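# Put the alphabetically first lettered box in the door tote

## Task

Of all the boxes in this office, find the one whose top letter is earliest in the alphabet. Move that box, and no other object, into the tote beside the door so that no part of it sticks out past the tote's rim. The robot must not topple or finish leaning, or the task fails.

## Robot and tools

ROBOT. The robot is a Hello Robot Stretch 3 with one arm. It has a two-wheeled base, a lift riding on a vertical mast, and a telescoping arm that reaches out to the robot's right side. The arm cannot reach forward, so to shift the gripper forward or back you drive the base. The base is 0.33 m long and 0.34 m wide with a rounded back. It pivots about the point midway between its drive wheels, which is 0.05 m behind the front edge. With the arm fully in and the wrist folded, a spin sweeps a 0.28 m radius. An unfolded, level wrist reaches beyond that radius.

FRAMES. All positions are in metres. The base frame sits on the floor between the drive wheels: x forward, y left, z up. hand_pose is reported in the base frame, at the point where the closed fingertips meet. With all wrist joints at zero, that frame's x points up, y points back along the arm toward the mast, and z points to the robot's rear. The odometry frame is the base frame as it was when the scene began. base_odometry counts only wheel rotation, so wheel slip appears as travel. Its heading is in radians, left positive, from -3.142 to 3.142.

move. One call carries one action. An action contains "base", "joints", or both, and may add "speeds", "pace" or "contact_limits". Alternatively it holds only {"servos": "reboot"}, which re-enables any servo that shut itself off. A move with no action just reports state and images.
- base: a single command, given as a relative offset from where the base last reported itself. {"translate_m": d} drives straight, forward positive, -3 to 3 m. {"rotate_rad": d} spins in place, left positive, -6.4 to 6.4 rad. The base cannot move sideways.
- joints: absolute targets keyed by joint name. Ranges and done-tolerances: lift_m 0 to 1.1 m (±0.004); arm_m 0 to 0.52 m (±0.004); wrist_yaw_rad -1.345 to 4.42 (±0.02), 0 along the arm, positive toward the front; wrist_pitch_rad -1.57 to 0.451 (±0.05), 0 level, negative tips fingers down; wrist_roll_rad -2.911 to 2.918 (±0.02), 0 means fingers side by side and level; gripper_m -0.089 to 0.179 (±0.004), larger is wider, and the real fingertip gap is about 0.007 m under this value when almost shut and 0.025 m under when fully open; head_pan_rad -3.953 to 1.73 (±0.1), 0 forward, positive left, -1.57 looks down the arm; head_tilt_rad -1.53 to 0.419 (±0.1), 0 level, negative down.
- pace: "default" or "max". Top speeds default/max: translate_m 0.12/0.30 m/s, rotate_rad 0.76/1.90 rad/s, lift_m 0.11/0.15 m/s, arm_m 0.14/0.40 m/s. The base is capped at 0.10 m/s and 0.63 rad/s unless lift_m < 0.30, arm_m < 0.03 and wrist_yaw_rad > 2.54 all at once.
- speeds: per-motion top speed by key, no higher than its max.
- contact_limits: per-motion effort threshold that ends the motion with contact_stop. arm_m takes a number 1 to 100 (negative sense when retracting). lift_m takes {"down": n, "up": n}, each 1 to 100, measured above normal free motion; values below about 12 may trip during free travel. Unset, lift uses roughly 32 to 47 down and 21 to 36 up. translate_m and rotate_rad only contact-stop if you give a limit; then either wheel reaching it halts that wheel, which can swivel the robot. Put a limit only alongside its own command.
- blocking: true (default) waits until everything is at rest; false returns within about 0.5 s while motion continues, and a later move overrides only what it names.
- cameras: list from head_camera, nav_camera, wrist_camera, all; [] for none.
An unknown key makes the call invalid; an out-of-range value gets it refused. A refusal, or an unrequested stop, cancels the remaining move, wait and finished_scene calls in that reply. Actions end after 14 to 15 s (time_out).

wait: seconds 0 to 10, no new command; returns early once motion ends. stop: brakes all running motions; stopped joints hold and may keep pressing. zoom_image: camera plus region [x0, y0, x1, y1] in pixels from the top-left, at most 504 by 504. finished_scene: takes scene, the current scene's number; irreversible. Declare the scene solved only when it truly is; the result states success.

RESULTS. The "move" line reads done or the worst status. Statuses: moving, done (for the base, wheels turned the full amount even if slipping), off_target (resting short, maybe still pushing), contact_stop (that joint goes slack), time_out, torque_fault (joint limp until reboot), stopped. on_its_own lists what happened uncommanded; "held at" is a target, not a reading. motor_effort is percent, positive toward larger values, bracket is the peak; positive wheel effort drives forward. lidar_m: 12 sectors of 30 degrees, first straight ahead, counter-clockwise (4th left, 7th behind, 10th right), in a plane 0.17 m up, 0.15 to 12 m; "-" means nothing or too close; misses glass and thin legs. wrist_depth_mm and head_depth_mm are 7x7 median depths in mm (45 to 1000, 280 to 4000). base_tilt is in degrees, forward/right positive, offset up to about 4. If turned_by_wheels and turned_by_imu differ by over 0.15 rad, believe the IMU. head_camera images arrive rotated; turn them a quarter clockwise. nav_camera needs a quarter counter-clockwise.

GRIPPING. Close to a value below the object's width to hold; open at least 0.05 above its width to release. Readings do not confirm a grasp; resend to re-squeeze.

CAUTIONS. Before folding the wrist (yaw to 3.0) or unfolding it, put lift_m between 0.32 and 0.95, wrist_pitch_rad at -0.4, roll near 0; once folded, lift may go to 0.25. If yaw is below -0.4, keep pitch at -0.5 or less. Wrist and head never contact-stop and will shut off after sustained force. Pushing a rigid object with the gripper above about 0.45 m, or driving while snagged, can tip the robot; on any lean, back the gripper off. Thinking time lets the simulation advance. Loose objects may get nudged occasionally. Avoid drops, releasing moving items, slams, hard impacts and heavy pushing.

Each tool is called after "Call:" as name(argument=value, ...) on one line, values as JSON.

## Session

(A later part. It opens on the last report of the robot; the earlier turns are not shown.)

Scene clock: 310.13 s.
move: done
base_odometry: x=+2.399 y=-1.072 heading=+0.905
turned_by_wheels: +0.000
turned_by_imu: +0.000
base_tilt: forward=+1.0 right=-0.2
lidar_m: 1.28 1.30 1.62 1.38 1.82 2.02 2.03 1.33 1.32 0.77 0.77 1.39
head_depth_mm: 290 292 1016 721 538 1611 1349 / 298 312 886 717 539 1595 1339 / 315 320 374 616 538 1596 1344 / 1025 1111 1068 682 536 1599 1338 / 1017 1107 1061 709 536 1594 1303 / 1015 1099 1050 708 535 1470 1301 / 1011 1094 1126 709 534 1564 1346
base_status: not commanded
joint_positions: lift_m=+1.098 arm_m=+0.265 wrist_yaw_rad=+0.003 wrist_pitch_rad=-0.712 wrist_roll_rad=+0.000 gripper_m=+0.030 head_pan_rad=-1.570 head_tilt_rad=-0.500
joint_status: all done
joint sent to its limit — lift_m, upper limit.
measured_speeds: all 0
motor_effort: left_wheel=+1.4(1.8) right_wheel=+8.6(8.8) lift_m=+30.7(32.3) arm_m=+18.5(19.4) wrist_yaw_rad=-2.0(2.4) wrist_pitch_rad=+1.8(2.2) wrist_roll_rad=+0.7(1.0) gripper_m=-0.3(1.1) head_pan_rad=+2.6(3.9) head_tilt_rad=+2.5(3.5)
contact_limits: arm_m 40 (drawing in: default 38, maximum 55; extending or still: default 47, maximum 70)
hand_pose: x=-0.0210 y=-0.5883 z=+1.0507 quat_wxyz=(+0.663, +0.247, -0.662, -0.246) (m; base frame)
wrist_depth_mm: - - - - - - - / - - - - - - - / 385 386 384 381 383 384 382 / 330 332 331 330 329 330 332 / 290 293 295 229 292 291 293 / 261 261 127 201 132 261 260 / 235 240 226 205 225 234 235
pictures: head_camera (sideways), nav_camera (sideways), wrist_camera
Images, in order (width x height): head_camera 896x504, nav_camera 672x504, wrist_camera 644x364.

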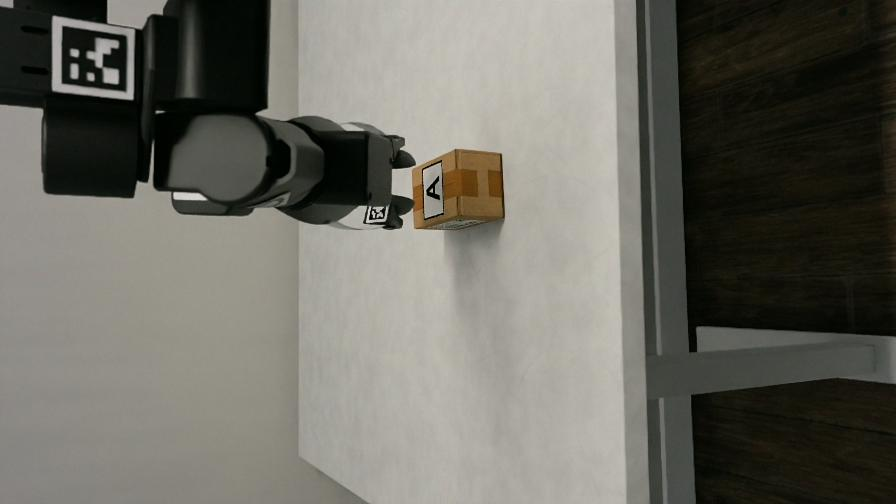

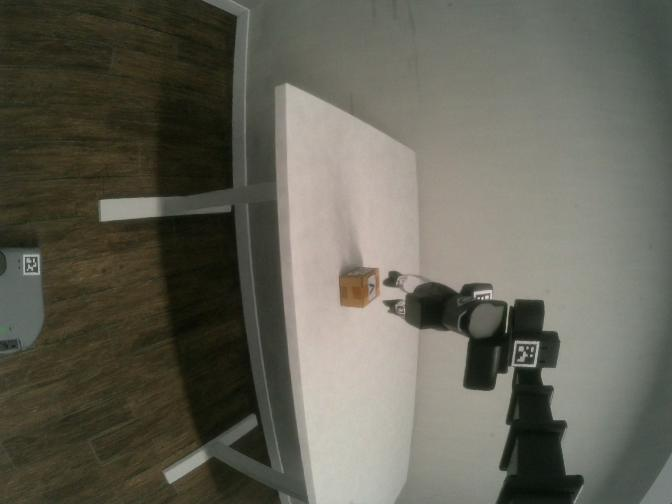

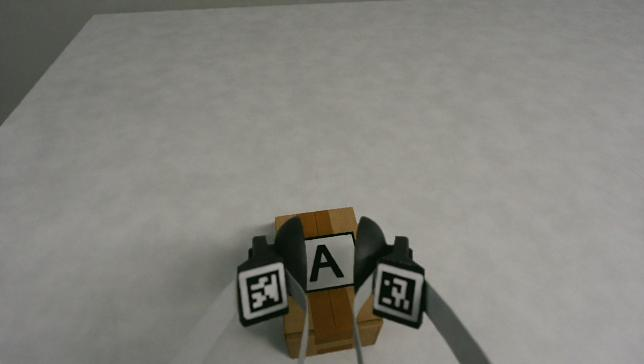

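Call:
move(joints={"gripper_m": 0.179, "arm_m": 0.297}, cameras=["wrist_camera"])

Call:
move(joints={"lift_m": 1.03}, speeds={"lift_m": 0.05}, contact_limits={"lift_m": {"down": 14}}, cameras=["wrist_camera", "head_camera"])

Scene clock: 336.07 s.
move: done
base_odometry: x=+2.399 y=-1.072 heading=+0.905
turned_by_wheels: +0.000
turned_by_imu: +0.001
base_tilt: forward=+0.8 right=-0.3
lidar_m: 1.28 1.30 1.62 1.38 1.83 2.02 2.02 1.33 1.32 0.77 0.77 1.39
head_depth_mm: 325 320 1088 723 541 1614 1350 / 325 328 882 716 538 1600 1336 / 344 348 405 628 536 1602 1337 / 1019 1104 994 713 536 1605 1341 / 1017 1116 1062 711 535 1596 1314 / 1024 1099 1055 707 533 1472 1306 / 1012 1099 1132 705 533 1543 1329
base_status: not commanded
joint_positions: lift_m=+1.098 arm_m=+0.297 wrist_yaw_rad=+0.003 wrist_pitch_rad=-0.712 wrist_roll_rad=+0.000 gripper_m=+0.179 head_pan_rad=-1.570 head_tilt_rad=-0.500
joint_status: all done
measured_speeds: all 0
motor_effort: left_wheel=+1.5(1.8) right_wheel=+8.6(8.9) lift_m=+30.2(30.8) arm_m=+18.3(23.1) wrist_yaw_rad=-2.4(2.5) wrist_pitch_rad=+2.0(2.2) wrist_roll_rad=+0.7(1.1) gripper_m=+0.5(89.0) head_pan_rad=+3.4(3.9) head_tilt_rad=+2.2(3.7)
hand_pose: x=-0.0210 y=-0.6203 z=+1.0507 quat_wxyz=(+0.663, +0.247, -0.662, -0.246) (m; base frame)
wrist_depth_mm: - - - - - - - / - - - - - - - / 388 386 386 388 386 382 381 / 334 332 332 331 328 333 330 / 294 298 292 289 292 297 290 / 116 249 260 209 260 254 122 / 224 230 234 193 234 230 107
pictures: wrist_camera
Images, in order (width x height): wrist_camera 644x364.

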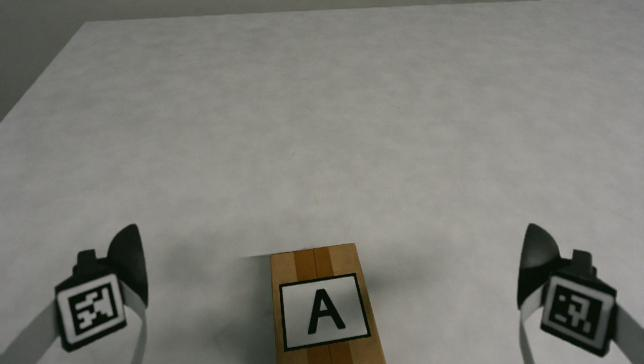

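Scene clock: 337.97 s.
move: done
base_odometry: x=+2.399 y=-1.072 heading=+0.905
turned_by_wheels: +0.000
turned_by_imu: +0.000
base_tilt: forward=+1.1 right=-0.2
lidar_m: 1.28 1.29 1.62 1.39 1.83 2.02 2.03 1.33 1.32 0.77 0.76 1.39
head_depth_mm: 1037 374 358 722 542 1610 1350 / 1045 355 357 657 539 1608 1341 / 1035 1076 378 442 537 1609 1335 / 1023 1114 1069 651 537 1606 1337 / 1022 1103 1061 708 535 1580 1300 / 1016 1104 1057 708 532 1470 1297 / 1018 1096 1126 707 533 1567 1334
base_status: not commanded
joint_positions: lift_m=+1.030 arm_m=+0.297 wrist_yaw_rad=+0.003 wrist_pitch_rad=-0.712 wrist_roll_rad=+0.000 gripper_m=+0.179 head_pan_rad=-1.570 head_tilt_rad=-0.500
joint_status: all done
measured_speeds: all 0
motor_effort: left_wheel=+1.5(1.8) right_wheel=+7.9(9.0) lift_m=+20.8(27.4) arm_m=+13.6(18.7) wrist_yaw_rad=-2.0(2.5) wrist_pitch_rad=+1.9(2.4) wrist_roll_rad=+0.9(1.1) gripper_m=+0.2(1.2) head_pan_rad=+3.6(3.9) head_tilt_rad=+2.6(3.4)
contact_limits: lift_m down 14 (down: maximum 72; up: maximum 65)
hand_pose: x=-0.0210 y=-0.6203 z=+0.9831 quat_wxyz=(+0.663, +0.247, -0.662, -0.246) (m; base frame)
wrist_depth_mm: 397 397 400 394 392 397 393 / 337 337 334 337 333 336 336 / 282 285 283 281 283 281 280 / 243 243 243 243 242 243 243 / 213 214 208 156 213 218 213 / 125 183 188 139 187 187 122 / 166 169 171 125 169 171 107
pictures: head_camera (sideways), wrist_camera
Images, in order (width x height): head_camera 896x504, wrist_camera 644x364.

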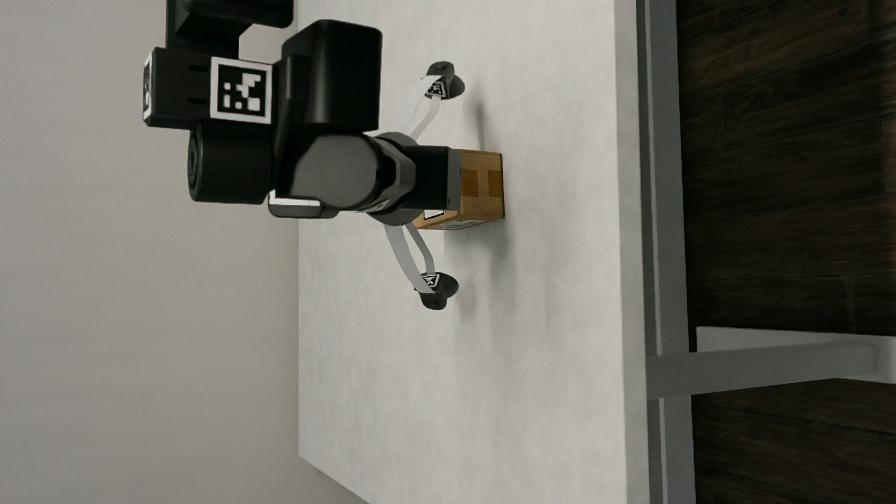

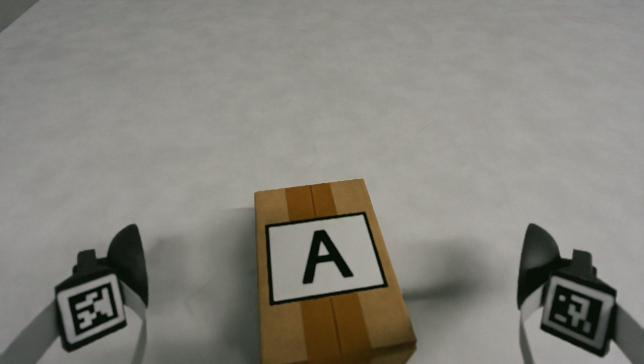

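Call:
move(joints={"lift_m": 1.006}, speeds={"lift_m": 0.04}, contact_limits={"lift_m": {"down": 14}}, cameras=["wrist_camera", "head_camera"])

Scene clock: 342.23 s.
move: done
base_odometry: x=+2.399 y=-1.072 heading=+0.905
turned_by_wheels: +0.000
turned_by_imu: +0.001
base_tilt: forward=+0.9 right=-0.1
lidar_m: 1.28 1.29 1.62 1.38 1.82 2.02 2.03 1.33 1.32 0.77 0.77 1.39
head_depth_mm: 1051 1107 363 687 540 1619 1338 / 1046 1080 364 631 540 1596 1342 / 1033 1110 390 446 538 1601 1343 / 1019 1111 1059 653 536 1598 1322 / 1021 1107 1060 709 535 1575 1306 / 1018 1101 1057 707 534 1470 1297 / 1014 1092 1132 707 534 1544 1335
base_status: not commanded
joint_positions: lift_m=+1.006 arm_m=+0.297 wrist_yaw_rad=+0.003 wrist_pitch_rad=-0.712 wrist_roll_rad=+0.000 gripper_m=+0.179 head_pan_rad=-1.570 head_tilt_rad=-0.500
joint_status: all done
measured_speeds: all 0
motor_effort: left_wheel=+1.5(1.7) right_wheel=+8.4(8.6) lift_m=+22.3(22.6) arm_m=+3.8(6.2) wrist_yaw_rad=-1.9(2.4) wrist_pitch_rad=+2.1(2.3) wrist_roll_rad=+0.8(1.1) gripper_m=+1.3(1.3) head_pan_rad=+2.1(3.9) head_tilt_rad=+3.1(3.6)
contact_limits: lift_m down 14 (down: maximum 72; up: maximum 65)
hand_pose: x=-0.0210 y=-0.6203 z=+0.9591 quat_wxyz=(+0.663, +0.247, -0.662, -0.246) (m; base frame)
wrist_depth_mm: 364 362 359 365 362 357 361 / 292 293 293 290 292 290 290 / 247 246 245 245 245 245 244 / 213 211 207 146 211 212 212 / 191 186 182 128 177 186 186 / 116 139 162 114 117 162 123 / 144 146 150 105 118 150 107
pictures: head_camera (sideways), wrist_camera
Images, in order (width x height): head_camera 896x504, wrist_camera 644x364.

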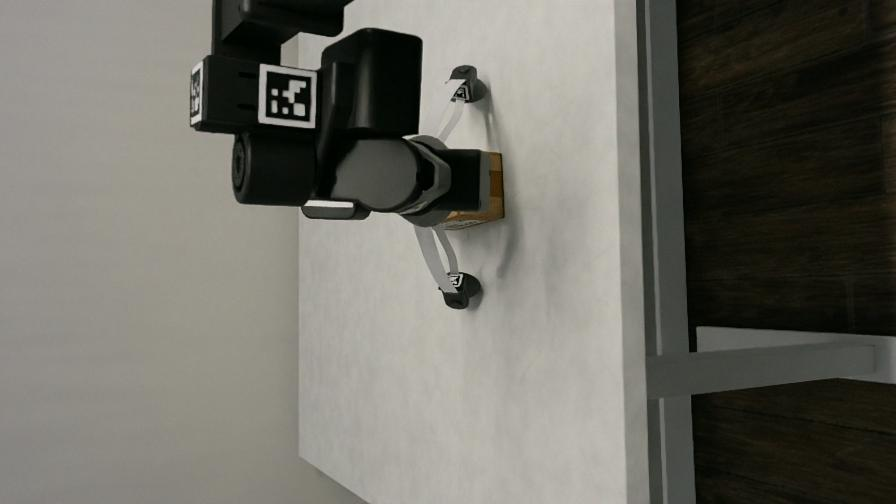

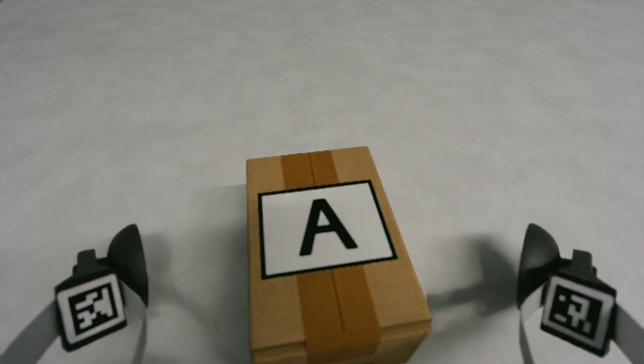

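Call:
move(joints={"gripper_m": 0.03}, cameras=["wrist_camera"])

Call:
move(joints={"lift_m": 1.09}, speeds={"lift_m": 0.05}, cameras=["wrist_camera", "head_camera"])

Scene clock: 347.37 s.
move: done
base_odometry: x=+2.399 y=-1.072 heading=+0.905
turned_by_wheels: +0.000
turned_by_imu: +0.001
base_tilt: forward=+1.0 right=-0.2
lidar_m: 1.28 1.30 1.62 1.38 1.83 2.02 2.03 1.33 1.32 0.77 0.77 1.39
head_depth_mm: 1045 1111 363 691 542 1609 1345 / 1039 1093 365 630 540 1601 1338 / 1034 1104 390 448 538 1626 1339 / 1021 1116 1071 651 535 1592 1337 / 1022 1104 1061 713 534 1597 1300 / 1018 1099 1054 709 533 1470 1301 / 1012 1092 1146 705 533 1563 1337
base_status: not commanded
joint_positions: lift_m=+1.006 arm_m=+0.297 wrist_yaw_rad=+0.005 wrist_pitch_rad=-0.693 wrist_roll_rad=+0.002 gripper_m=+0.031 head_pan_rad=-1.570 head_tilt_rad=-0.500
joint_status: all done
measured_speeds: all 0
motor_effort: left_wheel=+1.5(1.8) right_wheel=+7.9(8.7) lift_m=+20.9(30.5) arm_m=-9.1(9.1) wrist_yaw_rad=-3.4(4.1) wrist_pitch_rad=-1.5(2.3) wrist_roll_rad=+0.1(0.8) gripper_m=-27.1(98.1) head_pan_rad=+3.0(3.9) head_tilt_rad=+2.0(3.2)
contact_limits: lift_m down 14 (down: maximum 72; up: maximum 65)
hand_pose: x=-0.0206 y=-0.6236 z=+0.9624 quat_wxyz=(+0.665, +0.242, -0.665, -0.239) (m; base frame)
wrist_depth_mm: 385 384 387 385 381 382 362 / 308 306 306 304 308 304 304 / 258 256 256 255 253 254 255 / 220 220 218 151 218 219 217 / 192 192 145 132 182 192 191 / 170 170 125 118 124 162 170 / - 121 147 108 119 147 153
pictures: wrist_camera
Images, in order (width x height): wrist_camera 644x364.

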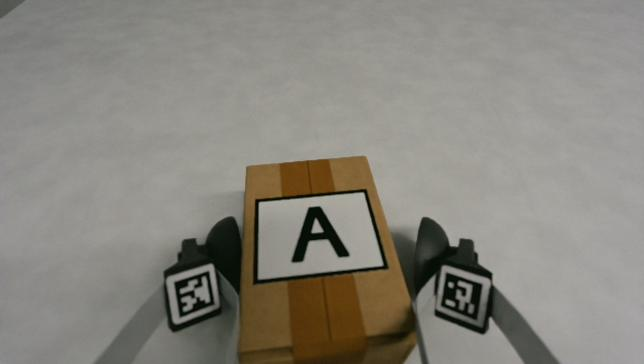

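Scene clock: 349.57 s.
move: done
base_odometry: x=+2.399 y=-1.072 heading=+0.905
turned_by_wheels: +0.000
turned_by_imu: +0.000
base_tilt: forward=+1.0 right=-0.1
lidar_m: 1.28 1.29 1.62 1.38 1.83 2.03 2.03 1.33 1.32 0.77 0.77 1.39
head_depth_mm: 325 324 1015 722 539 1615 1342 / 326 330 944 686 541 1608 1337 / 1001 351 407 655 537 1599 1341 / 1025 1114 1066 682 535 1598 1336 / 1030 1113 1056 711 535 1599 1302 / 1014 1104 1057 708 535 1466 1312 / 1007 1099 1131 709 532 1557 1330
base_status: not commanded
joint_positions: lift_m=+1.090 arm_m=+0.297 wrist_yaw_rad=+0.003 wrist_pitch_rad=-0.718 wrist_roll_rad=+0.002 gripper_m=+0.034 head_pan_rad=-1.570 head_tilt_rad=-0.500
joint_status: all done
measured_speeds: all 0
motor_effort: left_wheel=+1.6(1.8) right_wheel=+7.9(8.5) lift_m=+29.9(33.6) arm_m=-14.4(14.4) wrist_yaw_rad=-2.5(4.1) wrist_pitch_rad=+2.9(3.4) wrist_roll_rad=+0.1(0.3) gripper_m=-13.1(28.7) head_pan_rad=+4.3(4.5) head_tilt_rad=+2.2(3.1)
hand_pose: x=-0.0210 y=-0.6192 z=+1.0421 quat_wxyz=(+0.662, +0.249, -0.662, -0.248) (m; base frame)
wrist_depth_mm: - - - - - - - / 411 - - 406 419 419 422 / 371 374 366 369 368 365 365 / 323 319 318 159 318 318 317 / 283 280 148 137 158 281 283 / 249 252 125 119 122 241 250 / 231 218 123 106 111 218 226
pictures: head_camera (sideways), wrist_camera
Images, in order (width x height): head_camera 896x504, wrist_camera 644x364.

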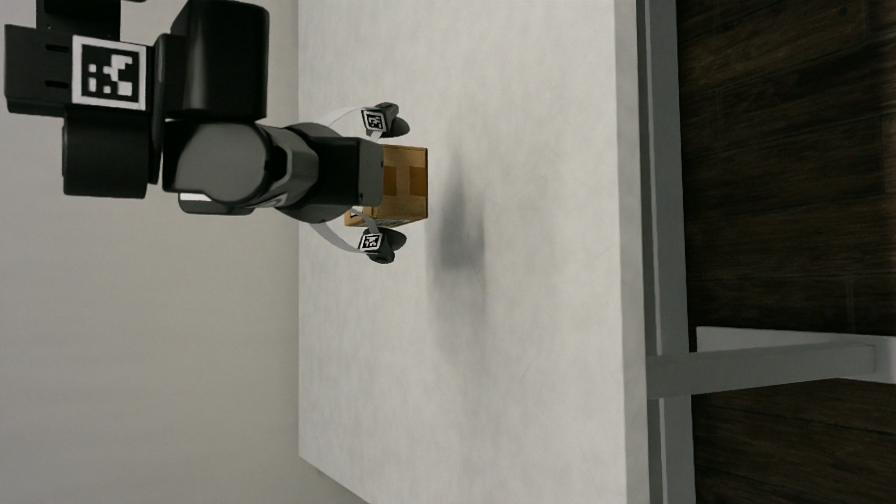

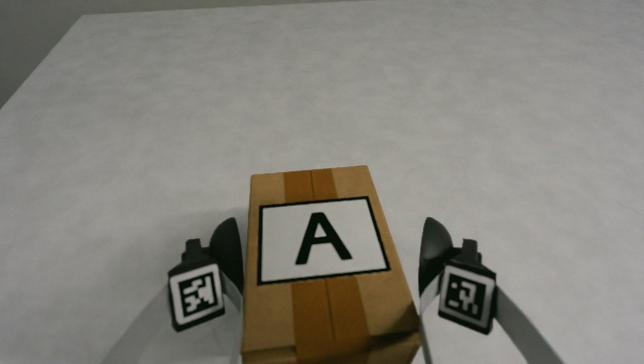

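Call:
move(joints={"arm_m": 0.0}, cameras=[])

Call:
move(joints={"wrist_yaw_rad": 1.5}, speeds={"wrist_yaw_rad": 1.0}, cameras=[])

Call:
move(base={"rotate_rad": 0.955}, joints={"lift_m": 0.5, "head_pan_rad": 0.0, "head_tilt_rad": -0.6})

Scene clock: 381.97 s.
move: done
base_odometry: x=+2.399 y=-1.072 heading=+0.905
turned_by_wheels: +0.000
turned_by_imu: +0.001
base_tilt: forward=+1.0 right=-0.1
lidar_m: 1.28 1.29 1.61 1.38 1.82 2.02 2.02 1.33 1.32 0.77 0.77 1.39
head_depth_mm: 1023 - - - - - - / 1018 - - - - - - / 1022 - - - - - - / 1026 1121 1069 712 537 1570 1340 / 1020 1105 1061 711 535 1597 1309 / 1015 1098 1057 711 533 1462 1307 / 1009 1092 1152 704 533 1559 1336
base_status: not commanded
joint_positions: lift_m=+1.090 arm_m=+0.002 wrist_yaw_rad=+0.003 wrist_pitch_rad=-0.718 wrist_roll_rad=+0.002 gripper_m=+0.034 head_pan_rad=-1.570 head_tilt_rad=-0.500
joint_status: all done
joint sent to its limit — arm_m, lower limit.
measured_speeds: all 0
motor_effort: left_wheel=+1.7(1.8) right_wheel=+7.8(8.3) lift_m=+22.7(23.8) arm_m=-20.0(22.3) wrist_yaw_rad=-1.7(2.7) wrist_pitch_rad=+3.1(3.6) wrist_roll_rad=+0.1(0.3) gripper_m=-13.2(14.3) head_pan_rad=+2.1(4.2) head_tilt_rad=+1.3(3.4)
hand_pose: x=-0.0210 y=-0.3238 z=+1.0420 quat_wxyz=(+0.662, +0.249, -0.662, -0.248) (m; base frame)
wrist_depth_mm: - - - - - - - / 464 - - - - - - / 373 371 370 371 368 370 371 / 321 322 322 160 321 325 333 / 298 297 147 136 158 - - / - - 126 119 122 - - / - - 112 106 110 123 -
pictures: none
No camera images: "cameras" was empty.

Scene clock: 384.13 s.
move: done
base_odometry: x=+2.399 y=-1.072 heading=+0.905
turned_by_wheels: +0.000
turned_by_imu: +0.000
base_tilt: forward=+1.0 right=+0.0
lidar_m: 1.28 1.29 1.62 1.38 1.82 2.02 2.03 1.33 1.32 0.77 0.77 1.39
head_depth_mm: 1022 - - - - - 1329 / 1017 - - - - - - / 1022 - - - - - - / 1030 1111 1062 709 556 - - / 1019 1105 1059 714 556 - - / 1018 1101 1055 708 554 - - / 1012 1096 1146 744 - - -
base_status: not commanded
joint_positions: lift_m=+1.090 arm_m=+0.002 wrist_yaw_rad=+1.497 wrist_pitch_rad=-0.718 wrist_roll_rad=+0.002 gripper_m=+0.034 head_pan_rad=-1.570 head_tilt_rad=-0.500
joint_status: all done
measured_speeds: all 0
motor_effort: left_wheel=+1.4(1.8) right_wheel=+7.7(8.4) lift_m=+24.7(24.7) arm_m=-19.9(20.7) wrist_yaw_rad=+3.4(6.1) wrist_pitch_rad=+3.3(3.4) wrist_roll_rad=+0.1(0.3) gripper_m=-13.5(14.6) head_pan_rad=+1.8(3.9) head_tilt_rad=+1.8(3.5)
hand_pose: x=+0.1552 y=-0.1600 z=+1.0420 quat_wxyz=(+0.654, +0.633, -0.316, +0.267) (m; base frame)
wrist_depth_mm: - - - - - - - / - - - - - - - / - - - - - - - / - - - 159 - - 317 / - - 145 136 157 - 285 / - - 126 119 122 - - / - - 111 106 111 123 -
pictures: none
No camera images: "cameras" was empty.

Scene clock: 390.33 s.
move: done
base_odometry: x=+2.399 y=-1.072 heading=+1.859
turned_by_wheels: +0.954
turned_by_imu: +0.951
base_tilt: forward=+0.9 right=-0.1
lidar_m: 1.51 1.39 1.47 2.02 2.29 2.03 1.32 1.22 0.77 1.43 1.28 1.28
head_depth_mm: 1292 1379 1490 1615 1711 1482 1264 / 1414 1524 1641 1808 1789 1484 1258 / 1538 1679 1832 2025 1786 1463 1267 / 1709 1890 2087 2199 1765 1479 1264 / 1907 2156 2418 2242 1769 1467 1260 / 2200 2468 2798 2236 1773 1483 1259 / 2546 2930 3003 2233 1764 1467 1261
base_status: done
joint_positions: lift_m=+0.500 arm_m=+0.002 wrist_yaw_rad=+1.497 wrist_pitch_rad=-0.718 wrist_roll_rad=+0.002 gripper_m=+0.034 head_pan_rad=+0.000 head_tilt_rad=-0.600
joint_status: all done
measured_speeds: all 0
motor_effort: left_wheel=-10.3(15.2) right_wheel=+10.7(15.8) lift_m=+21.3(24.0) arm_m=-19.0(20.7) wrist_yaw_rad=+3.4(4.0) wrist_pitch_rad=+3.5(3.6) wrist_roll_rad=+0.3(0.3) gripper_m=-13.0(14.9) head_pan_rad=-2.4(4.6) head_tilt_rad=-3.1(5.3)
hand_pose: x=+0.1552 y=-0.1600 z=+0.4519 quat_wxyz=(+0.654, +0.633, -0.316, +0.267) (m; base frame)
wrist_depth_mm: - - - - - - - / - - - - - - - / 875 909 881 907 872 881 880 / 791 773 781 159 759 761 780 / 691 683 145 136 153 681 690 / 615 619 125 119 123 585 611 / 566 543 112 106 111 123 554
pictures: head_camera (sideways), nav_camera (sideways), wrist_camera
Images, in order (width x height): head_camera 896x504, nav_camera 672x504, wrist_camera 644x364.

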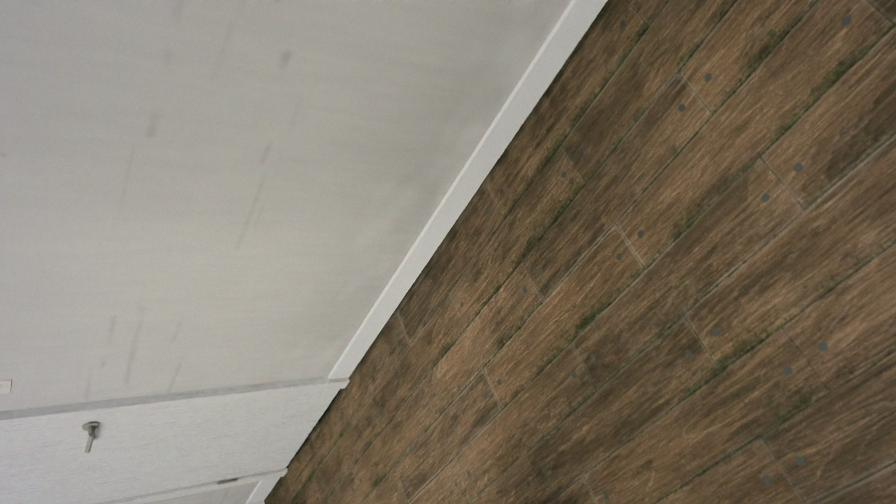

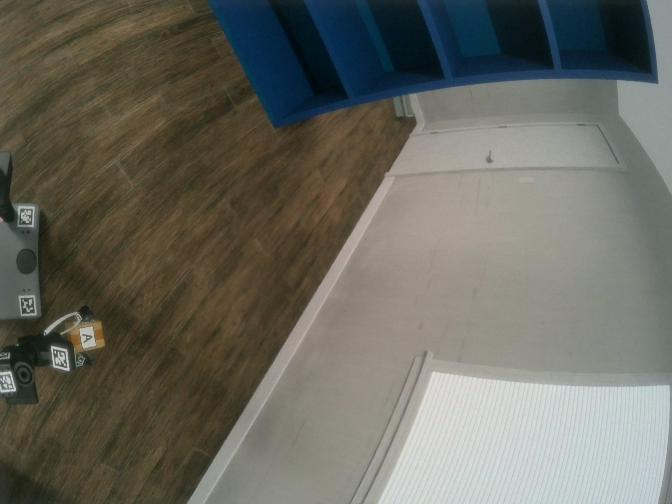

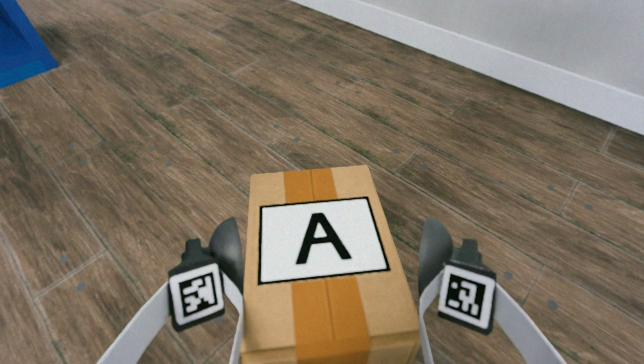

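Call:
move(base={"translate_m": 0.97}, pace="max", cameras=[])

Call:
move(base={"rotate_rad": 0.618}, joints={"head_pan_rad": 0.0, "head_tilt_rad": -0.5})

Scene clock: 405.23 s.
move: done
base_odometry: x=+2.123 y=-0.142 heading=+1.860
turned_by_wheels: +0.000
turned_by_imu: +0.001
base_tilt: forward=+1.0 right=-0.2
lidar_m: 0.73 1.31 0.74 1.30 1.38 2.81 2.19 1.55 1.19 0.71 0.62 0.62
head_depth_mm: 601 645 697 757 828 919 1020 / 654 709 771 850 941 1050 1180 / 721 786 863 958 1073 1221 1259 / 804 880 978 1103 1269 1405 1250 / 899 1002 1137 1307 1539 1462 1259 / 1026 1162 1342 1594 1716 1469 1264 / 1185 1388 1607 1991 1769 1477 1255
base_status: done
joint_positions: lift_m=+0.500 arm_m=+0.002 wrist_yaw_rad=+1.497 wrist_pitch_rad=-0.718 wrist_roll_rad=+0.002 gripper_m=+0.034 head_pan_rad=+0.000 head_tilt_rad=-0.600
joint_status: not commanded
measured_speeds: all 0
motor_effort: left_wheel=+7.3(12.1) right_wheel=+2.0(17.5) lift_m=+29.5(29.7) arm_m=-14.4(18.2) wrist_yaw_rad=+3.0(3.9) wrist_pitch_rad=+3.2(3.7) wrist_roll_rad=+0.1(0.3) gripper_m=-13.5(14.6) head_pan_rad=-3.4(4.7) head_tilt_rad=-2.1(4.0)
hand_pose: x=+0.1552 y=-0.1600 z=+0.4519 quat_wxyz=(+0.654, +0.633, -0.316, +0.267) (m; base frame)
wrist_depth_mm: - - - - - - - / - - - - - - - / 870 877 923 - - - - / 782 791 786 159 - - - / 686 700 144 136 146 - - / 620 618 125 119 122 123 - / 571 533 111 106 111 122 537
pictures: none
No camera images: "cameras" was empty.

Scene clock: 407.33 s.
move: done
base_odometry: x=+2.123 y=-0.142 heading=+2.477
turned_by_wheels: +0.617
turned_by_imu: +0.616
base_tilt: forward=+0.8 right=-0.2
lidar_m: 1.56 0.74 1.38 2.26 3.16 2.09 1.55 1.04 0.68 0.62 0.63 0.77
head_depth_mm: 1458 1520 1548 1575 1585 1512 1350 / 1975 2014 2030 2073 1923 1605 1335 / 2501 2629 2873 2650 1988 1611 1337 / 2488 2635 2919 2624 1975 1581 1333 / 2447 2619 2875 2588 1990 1587 1330 / 2456 2592 2898 2625 1994 1593 1337 / 2374 2590 2848 2621 1903 1453 1313
base_status: done
joint_positions: lift_m=+0.500 arm_m=+0.002 wrist_yaw_rad=+1.497 wrist_pitch_rad=-0.718 wrist_roll_rad=+0.002 gripper_m=+0.034 head_pan_rad=+0.000 head_tilt_rad=-0.501
joint_status: all done
measured_speeds: all 0
motor_effort: left_wheel=-9.9(14.7) right_wheel=+11.7(15.4) lift_m=+31.1(31.3) arm_m=-16.3(16.6) wrist_yaw_rad=+3.0(3.9) wrist_pitch_rad=+3.3(3.6) wrist_roll_rad=+0.2(0.3) gripper_m=-13.5(14.6) head_pan_rad=-3.7(4.2) head_tilt_rad=+4.3(4.3)
hand_pose: x=+0.1552 y=-0.1600 z=+0.4519 quat_wxyz=(+0.654, +0.633, -0.316, +0.267) (m; base frame)
wrist_depth_mm: - - - - - - - / - - - - - - - / - 901 892 917 877 - - / 767 785 773 159 765 - - / 702 683 145 136 153 667 - / 618 616 125 119 122 587 - / 567 537 112 106 111 123 507
pictures: head_camera (sideways), nav_camera (sideways), wrist_camera
Images, in order (width x height): head_camera 896x504, nav_camera 672x504, wrist_camera 644x364.

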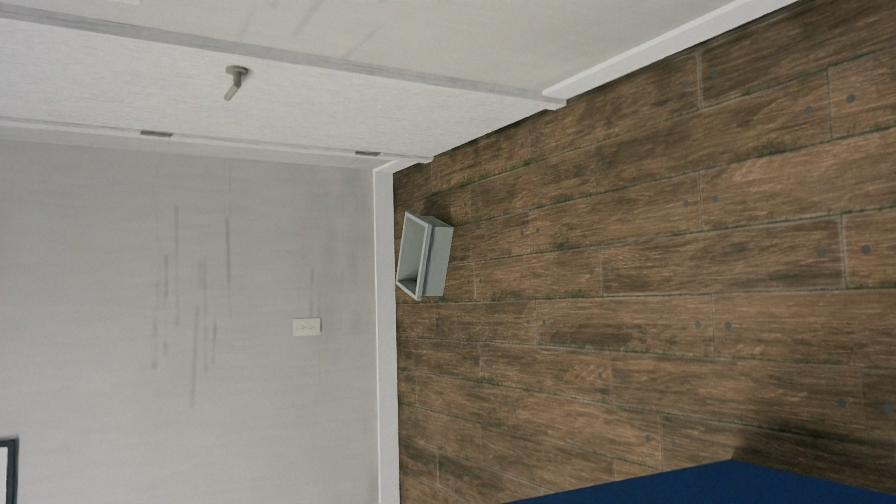

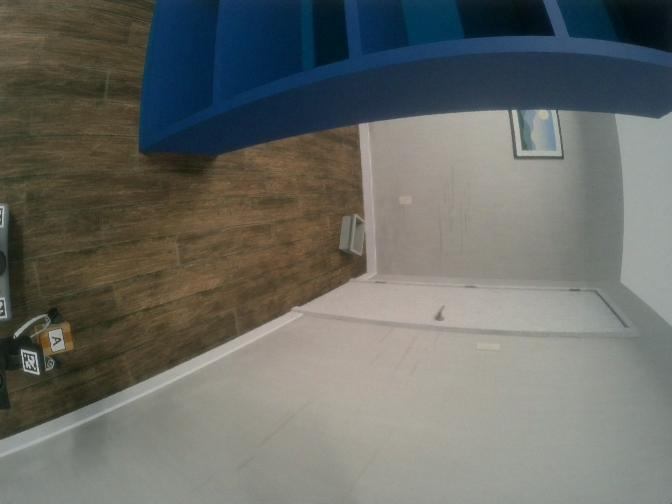

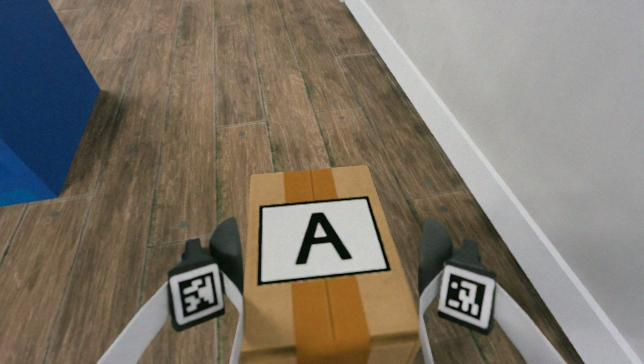

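Call:
zoom_image(camera="head_camera", region=[370, 190, 490, 310])

Scaled by 4.200 from the camera's 896x504 image, which has a finer 1280x720 frame.

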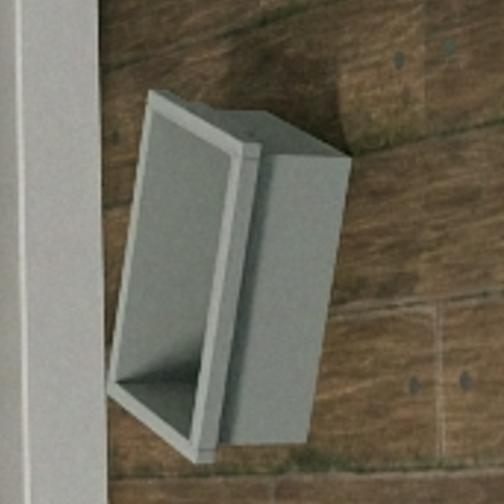

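Call:
move(base={"translate_m": 1.2}, pace="max", cameras=[])

Call:
move(base={"translate_m": 0.65}, pace="max", joints={"head_tilt_rad": -0.9})

Scene clock: 461.23 s.
move: done
base_odometry: x=+1.178 y=+0.598 heading=+2.477
turned_by_wheels: +0.000
turned_by_imu: +0.000
base_tilt: forward=+0.9 right=+0.0
lidar_m: 1.06 1.68 2.08 0.61 0.52 0.65 2.73 0.75 0.48 0.44 0.45 0.55
head_depth_mm: 1025 1032 1045 1057 1069 1096 1110 / 1398 1458 1472 1435 1468 1481 1329 / 1431 1549 1709 1888 1945 1599 1348 / 1414 1550 1675 1859 1991 1554 1332 / 1411 1541 1659 1849 1957 1552 1336 / 1394 1511 1655 1792 1925 1599 1332 / 1392 1503 1637 1804 1914 1595 1325
base_status: done
joint_positions: lift_m=+0.500 arm_m=+0.002 wrist_yaw_rad=+1.497 wrist_pitch_rad=-0.719 wrist_roll_rad=+0.002 gripper_m=+0.034 head_pan_rad=+0.000 head_tilt_rad=-0.500
joint_status: not commanded
measured_speeds: all 0
motor_effort: left_wheel=+7.8(12.5) right_wheel=+1.7(16.1) lift_m=+21.4(31.3) arm_m=-15.3(20.5) wrist_yaw_rad=+3.0(4.2) wrist_pitch_rad=+3.2(3.7) wrist_roll_rad=+0.2(0.3) gripper_m=-13.5(14.8) head_pan_rad=-2.5(4.4) head_tilt_rad=+1.6(3.8)
hand_pose: x=+0.1552 y=-0.1600 z=+0.4519 quat_wxyz=(+0.654, +0.633, -0.316, +0.267) (m; base frame)
wrist_depth_mm: - - - - - - 259 / - - - - - - 264 / 907 896 887 878 639 - 263 / 785 777 778 160 748 - 270 / 686 677 145 136 146 - - / 609 627 126 119 122 120 - / 571 540 111 106 110 120 -
pictures: none
No camera images: "cameras" was empty.

Scene clock: 468.67 s.
move: done
base_odometry: x=+0.666 y=+0.999 heading=+2.477
turned_by_wheels: +0.000
turned_by_imu: +0.000
base_tilt: forward=+1.0 right=-0.1
lidar_m: 0.87 1.03 1.28 2.57 1.19 0.94 3.35 0.59 0.35 0.33 0.33 0.41
head_depth_mm: 861 880 828 890 926 959 941 / 951 1088 1237 1331 1297 1246 713 / 948 1096 1316 1546 1413 1262 1141 / 935 1089 1299 1530 1373 1235 1133 / 935 1078 1280 1529 1392 1239 1135 / 925 1062 1268 1530 1387 1260 1138 / 914 1057 1250 1530 1422 1261 1135
base_status: done
joint_positions: lift_m=+0.500 arm_m=+0.002 wrist_yaw_rad=+1.497 wrist_pitch_rad=-0.719 wrist_roll_rad=+0.002 gripper_m=+0.034 head_pan_rad=+0.000 head_tilt_rad=-0.900
joint_status: all done
measured_speeds: all 0
motor_effort: left_wheel=+7.8(13.2) right_wheel=+1.3(13.4) lift_m=+23.0(23.2) arm_m=-11.7(15.2) wrist_yaw_rad=+3.5(4.0) wrist_pitch_rad=+3.6(3.8) wrist_roll_rad=-0.1(0.3) gripper_m=-13.4(14.3) head_pan_rad=-2.4(3.9) head_tilt_rad=-5.6(6.5)
hand_pose: x=+0.1552 y=-0.1600 z=+0.4519 quat_wxyz=(+0.654, +0.633, -0.316, +0.267) (m; base frame)
wrist_depth_mm: - - - 589 305 220 165 / - - - - 310 225 162 / 912 927 931 871 325 234 167 / 783 - 159 158 319 241 175 / 687 703 145 136 145 248 178 / 608 612 126 119 122 217 183 / 566 536 112 107 109 123 190
pictures: head_camera (sideways), nav_camera (sideways), wrist_camera
Images, in order (width x height): head_camera 896x504, nav_camera 672x504, wrist_camera 644x364.

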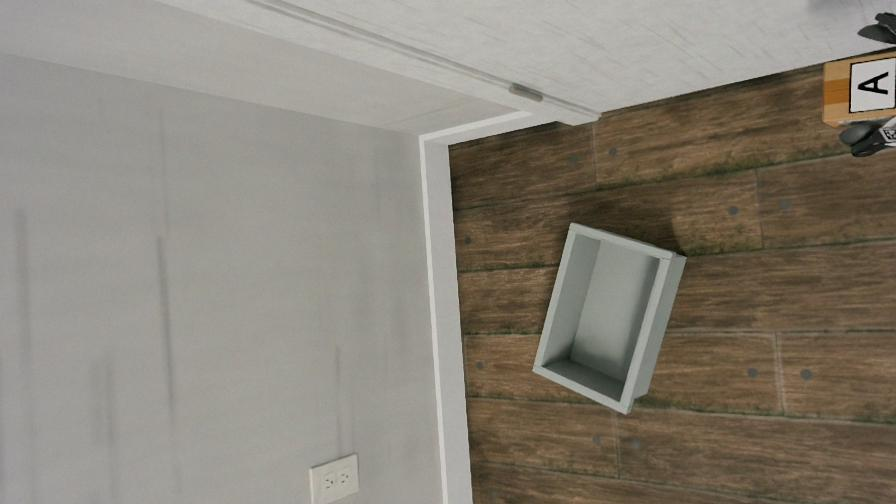

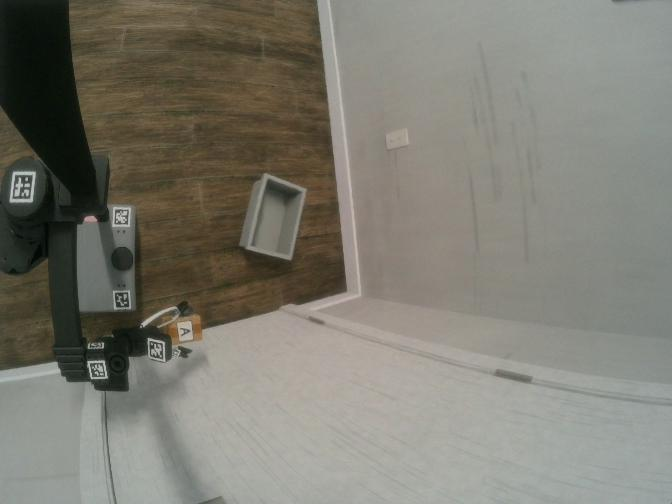

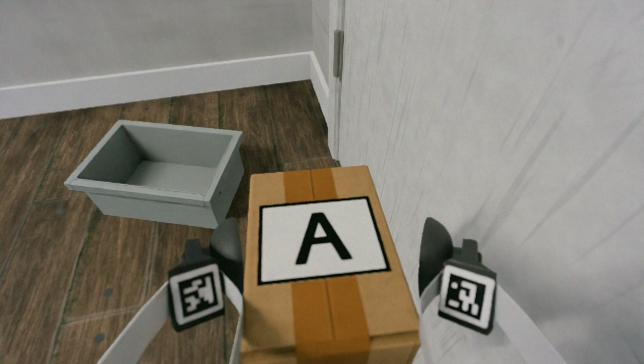

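Call:
move(base={"rotate_rad": 1.914}, joints={"head_pan_rad": -1.6, "head_tilt_rad": -0.8}, cameras=[])

Call:
move(joints={"wrist_yaw_rad": 0.0, "wrist_pitch_rad": -1.0}, speeds={"wrist_yaw_rad": 1.0})

Scene clock: 534.13 s.
move: done
base_odometry: x=+0.666 y=+0.999 heading=-1.892
turned_by_wheels: +1.913
turned_by_imu: +1.908
base_tilt: forward=+1.0 right=-0.2
lidar_m: 1.67 0.94 1.07 0.83 0.43 0.33 0.33 0.37 0.58 1.03 1.14 1.80
head_depth_mm: 873 984 1136 1339 1488 1312 1157 / 893 1004 1161 1374 1504 1290 1166 / 909 1034 1191 1413 1500 1271 567 / 927 1056 1218 1459 1500 1283 1158 / 946 1078 1259 1514 1516 1287 1164 / 960 1112 1297 1557 1497 1319 1155 / 992 1140 1328 1604 1517 1306 1165
base_status: done
joint_positions: lift_m=+0.500 arm_m=+0.002 wrist_yaw_rad=+1.497 wrist_pitch_rad=-0.719 wrist_roll_rad=+0.002 gripper_m=+0.034 head_pan_rad=-1.603 head_tilt_rad=-0.800
joint_status: all done
measured_speeds: all 0
motor_effort: left_wheel=-10.3(13.8) right_wheel=+11.1(14.9) lift_m=+24.7(24.7) arm_m=-20.2(20.7) wrist_yaw_rad=+3.5(3.8) wrist_pitch_rad=+3.1(3.6) wrist_roll_rad=+0.0(0.3) gripper_m=-13.0(14.4) head_pan_rad=+2.1(4.7) head_tilt_rad=+0.4(4.6)
hand_pose: x=+0.1552 y=-0.1600 z=+0.4519 quat_wxyz=(+0.654, +0.633, -0.316, +0.267) (m; base frame)
wrist_depth_mm: - - - - - - - / - - - - - - - / 852 896 888 923 896 902 871 / 778 783 774 159 765 785 763 / 688 688 145 136 153 678 690 / 611 617 126 119 122 600 620 / 563 541 112 107 111 123 549
pictures: none
No camera images: "cameras" was empty.

Scene clock: 536.30 s.
move: done
base_odometry: x=+0.666 y=+0.999 heading=-1.892
turned_by_wheels: +0.000
turned_by_imu: +0.000
base_tilt: forward=+0.9 right=-0.1
lidar_m: 1.67 0.93 1.07 0.83 0.43 0.33 0.33 0.36 0.57 1.03 1.14 1.79
head_depth_mm: 875 990 1130 1339 1493 1321 1164 / 886 1006 1166 1371 1509 1285 1164 / 913 1027 1187 1423 1514 1285 748 / 926 1051 1226 1468 1502 1282 776 / 942 1082 1261 1509 1508 1284 1158 / 966 1112 1302 1561 1508 1308 1162 / 996 1140 1341 1628 1505 1309 1168
base_status: not commanded
joint_positions: lift_m=+0.500 arm_m=+0.002 wrist_yaw_rad=+0.003 wrist_pitch_rad=-1.010 wrist_roll_rad=+0.002 gripper_m=+0.034 head_pan_rad=-1.600 head_tilt_rad=-0.800
joint_status: all done
measured_speeds: all 0
motor_effort: left_wheel=-10.3(10.7) right_wheel=+11.8(12.1) lift_m=+24.9(25.3) arm_m=-17.6(20.6) wrist_yaw_rad=-2.3(5.8) wrist_pitch_rad=+1.8(5.5) wrist_roll_rad=+0.3(0.3) gripper_m=-13.4(14.7) head_pan_rad=+3.2(4.3) head_tilt_rad=+0.6(2.0)
hand_pose: x=-0.0212 y=-0.2626 z=+0.4089 quat_wxyz=(+0.619, +0.343, -0.619, -0.342) (m; base frame)
wrist_depth_mm: 793 790 780 780 773 759 - / 727 730 727 686 709 726 486 / 681 664 664 - 663 663 - / 632 616 623 158 614 621 - / 579 595 146 136 147 582 489 / 540 545 126 119 123 532 477 / 524 504 111 108 110 123 452
pictures: head_camera (sideways), nav_camera (sideways), wrist_camera
Images, in order (width x height): head_camera 896x504, nav_camera 672x504, wrist_camera 644x364.

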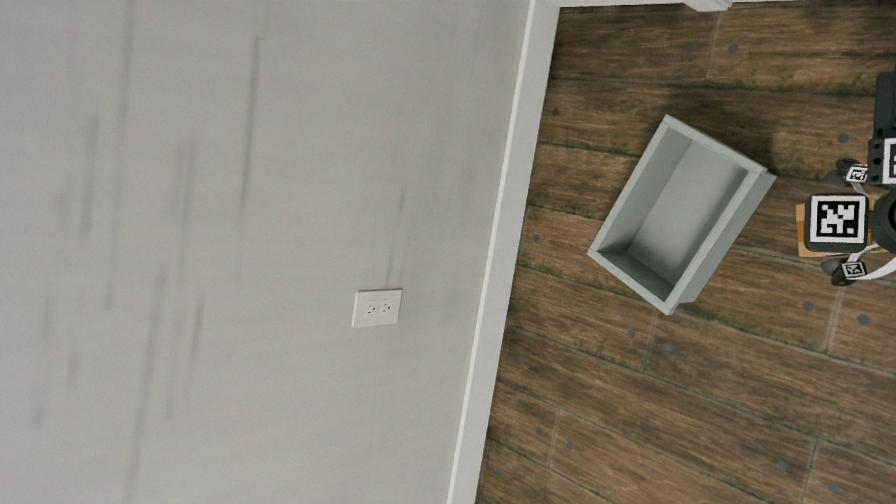

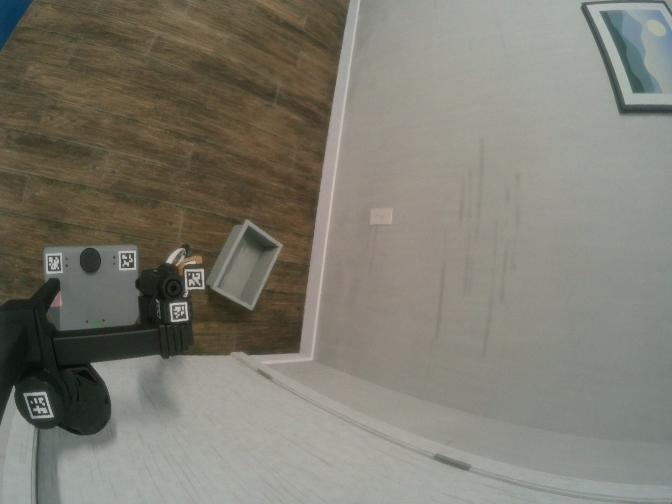

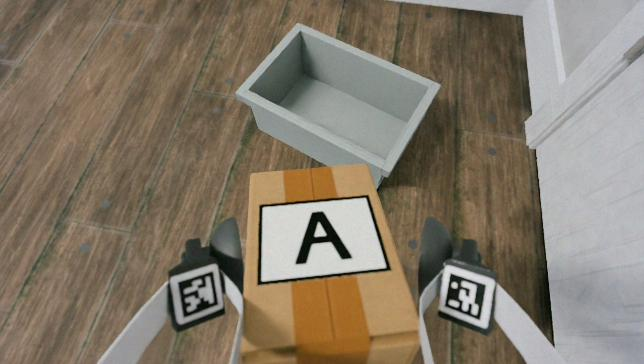

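Call:
move(base={"translate_m": -0.02}, joints={"arm_m": 0.335}, cameras=[])

Call:
move(joints={"lift_m": 0.25})

Scene clock: 575.57 s.
move: done
base_odometry: x=+0.673 y=+1.018 heading=-1.893
turned_by_wheels: +0.000
turned_by_imu: +0.001
base_tilt: forward=+0.8 right=-0.1
lidar_m: 1.68 0.95 1.11 0.78 0.40 0.31 0.31 0.34 0.54 1.03 1.14 1.80
head_depth_mm: 870 983 1131 1326 1477 1317 1150 / 886 1006 1154 1370 1418 588 519 / 905 1025 1187 1396 720 1273 1159 / 926 1051 1224 1455 1331 1311 1165 / 942 1074 1257 1510 1499 1289 1162 / 967 1094 1286 1559 1490 1313 1164 / 987 1131 1345 1619 1524 1318 1163
base_status: done
joint_positions: lift_m=+0.500 arm_m=+0.335 wrist_yaw_rad=+0.003 wrist_pitch_rad=-1.011 wrist_roll_rad=+0.002 gripper_m=+0.034 head_pan_rad=-1.600 head_tilt_rad=-0.800
joint_status: all done
measured_speeds: all 0
motor_effort: left_wheel=-9.9(13.9) right_wheel=-0.3(7.0) lift_m=+26.5(26.5) arm_m=+21.0(23.7) wrist_yaw_rad=-2.1(2.8) wrist_pitch_rad=+1.6(2.2) wrist_roll_rad=+0.2(0.3) gripper_m=-13.4(14.6) head_pan_rad=+3.5(3.9) head_tilt_rad=+0.4(1.9)
hand_pose: x=-0.0212 y=-0.5956 z=+0.4088 quat_wxyz=(+0.619, +0.343, -0.618, -0.342) (m; base frame)
wrist_depth_mm: - - - - - - - / 727 701 705 - - - - / 668 673 662 661 667 654 - / 619 620 615 157 605 611 582 / 582 578 144 135 146 564 551 / 550 541 126 119 122 529 495 / 524 504 112 108 110 123 463
pictures: none
No camera images: "cameras" was empty.

Scene clock: 578.67 s.
move: done
base_odometry: x=+0.673 y=+1.018 heading=-1.893
turned_by_wheels: +0.000
turned_by_imu: +0.000
base_tilt: forward=+1.0 right=+0.0
lidar_m: 1.67 0.95 1.10 0.78 0.40 0.31 0.31 0.34 0.54 0.54 1.14 1.79
head_depth_mm: 865 981 1133 1330 1482 1314 1162 / 887 1010 1156 1369 1518 1288 1148 / 903 1024 1189 1418 1503 893 1128 / 925 1051 1219 1461 1500 1240 1165 / 943 1073 1250 1506 1500 1288 1166 / 963 1105 1298 1554 1507 1315 1158 / 988 1131 1338 1619 1526 1322 1167
base_status: not commanded
joint_positions: lift_m=+0.250 arm_m=+0.335 wrist_yaw_rad=+0.003 wrist_pitch_rad=-1.011 wrist_roll_rad=+0.002 gripper_m=+0.034 head_pan_rad=-1.600 head_tilt_rad=-0.800
joint_status: all done
measured_speeds: all 0
motor_effort: left_wheel=-10.0(10.1) right_wheel=-0.6(0.9) lift_m=+21.6(23.3) arm_m=+20.4(21.5) wrist_yaw_rad=-2.0(2.5) wrist_pitch_rad=+1.4(2.3) wrist_roll_rad=+0.0(0.3) gripper_m=-13.2(14.3) head_pan_rad=+2.5(3.7) head_tilt_rad=-0.5(1.6)
hand_pose: x=-0.0212 y=-0.5956 z=+0.1588 quat_wxyz=(+0.619, +0.343, -0.618, -0.342) (m; base frame)
wrist_depth_mm: 456 446 448 443 446 436 435 / 417 409 275 407 408 409 408 / 383 379 313 279 378 377 378 / 357 228 - 158 261 350 348 / 326 - 144 136 147 243 323 / 308 198 125 119 122 120 306 / 295 121 123 108 109 118 288
pictures: head_camera (sideways), nav_camera (sideways), wrist_camera
Images, in order (width x height): head_camera 896x504, nav_camera 672x504, wrist_camera 644x364.

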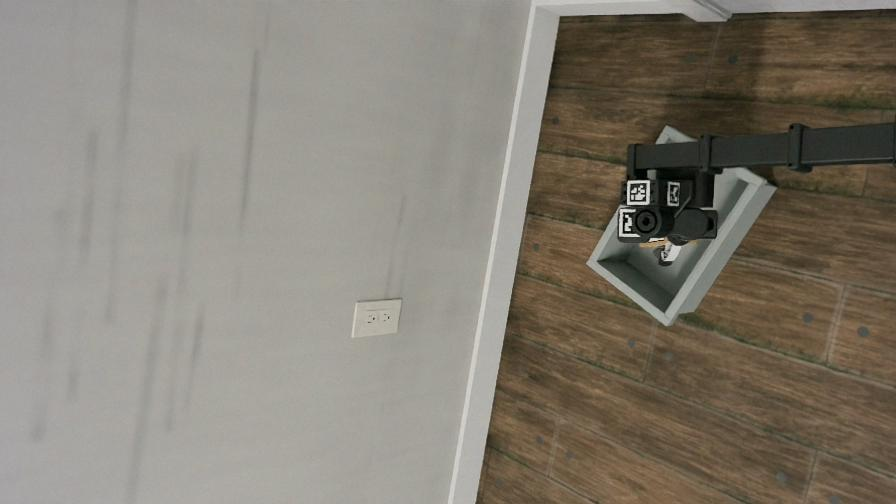

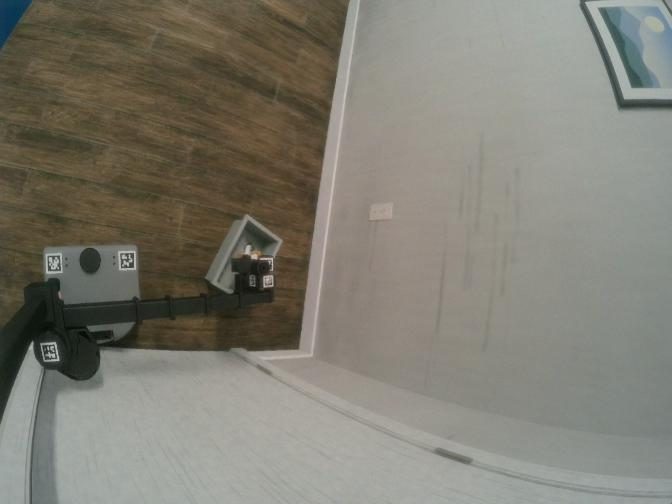

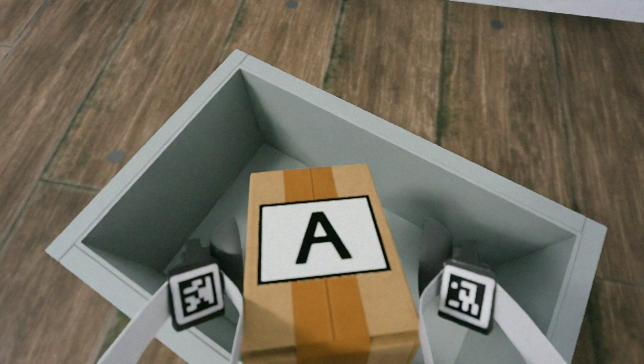

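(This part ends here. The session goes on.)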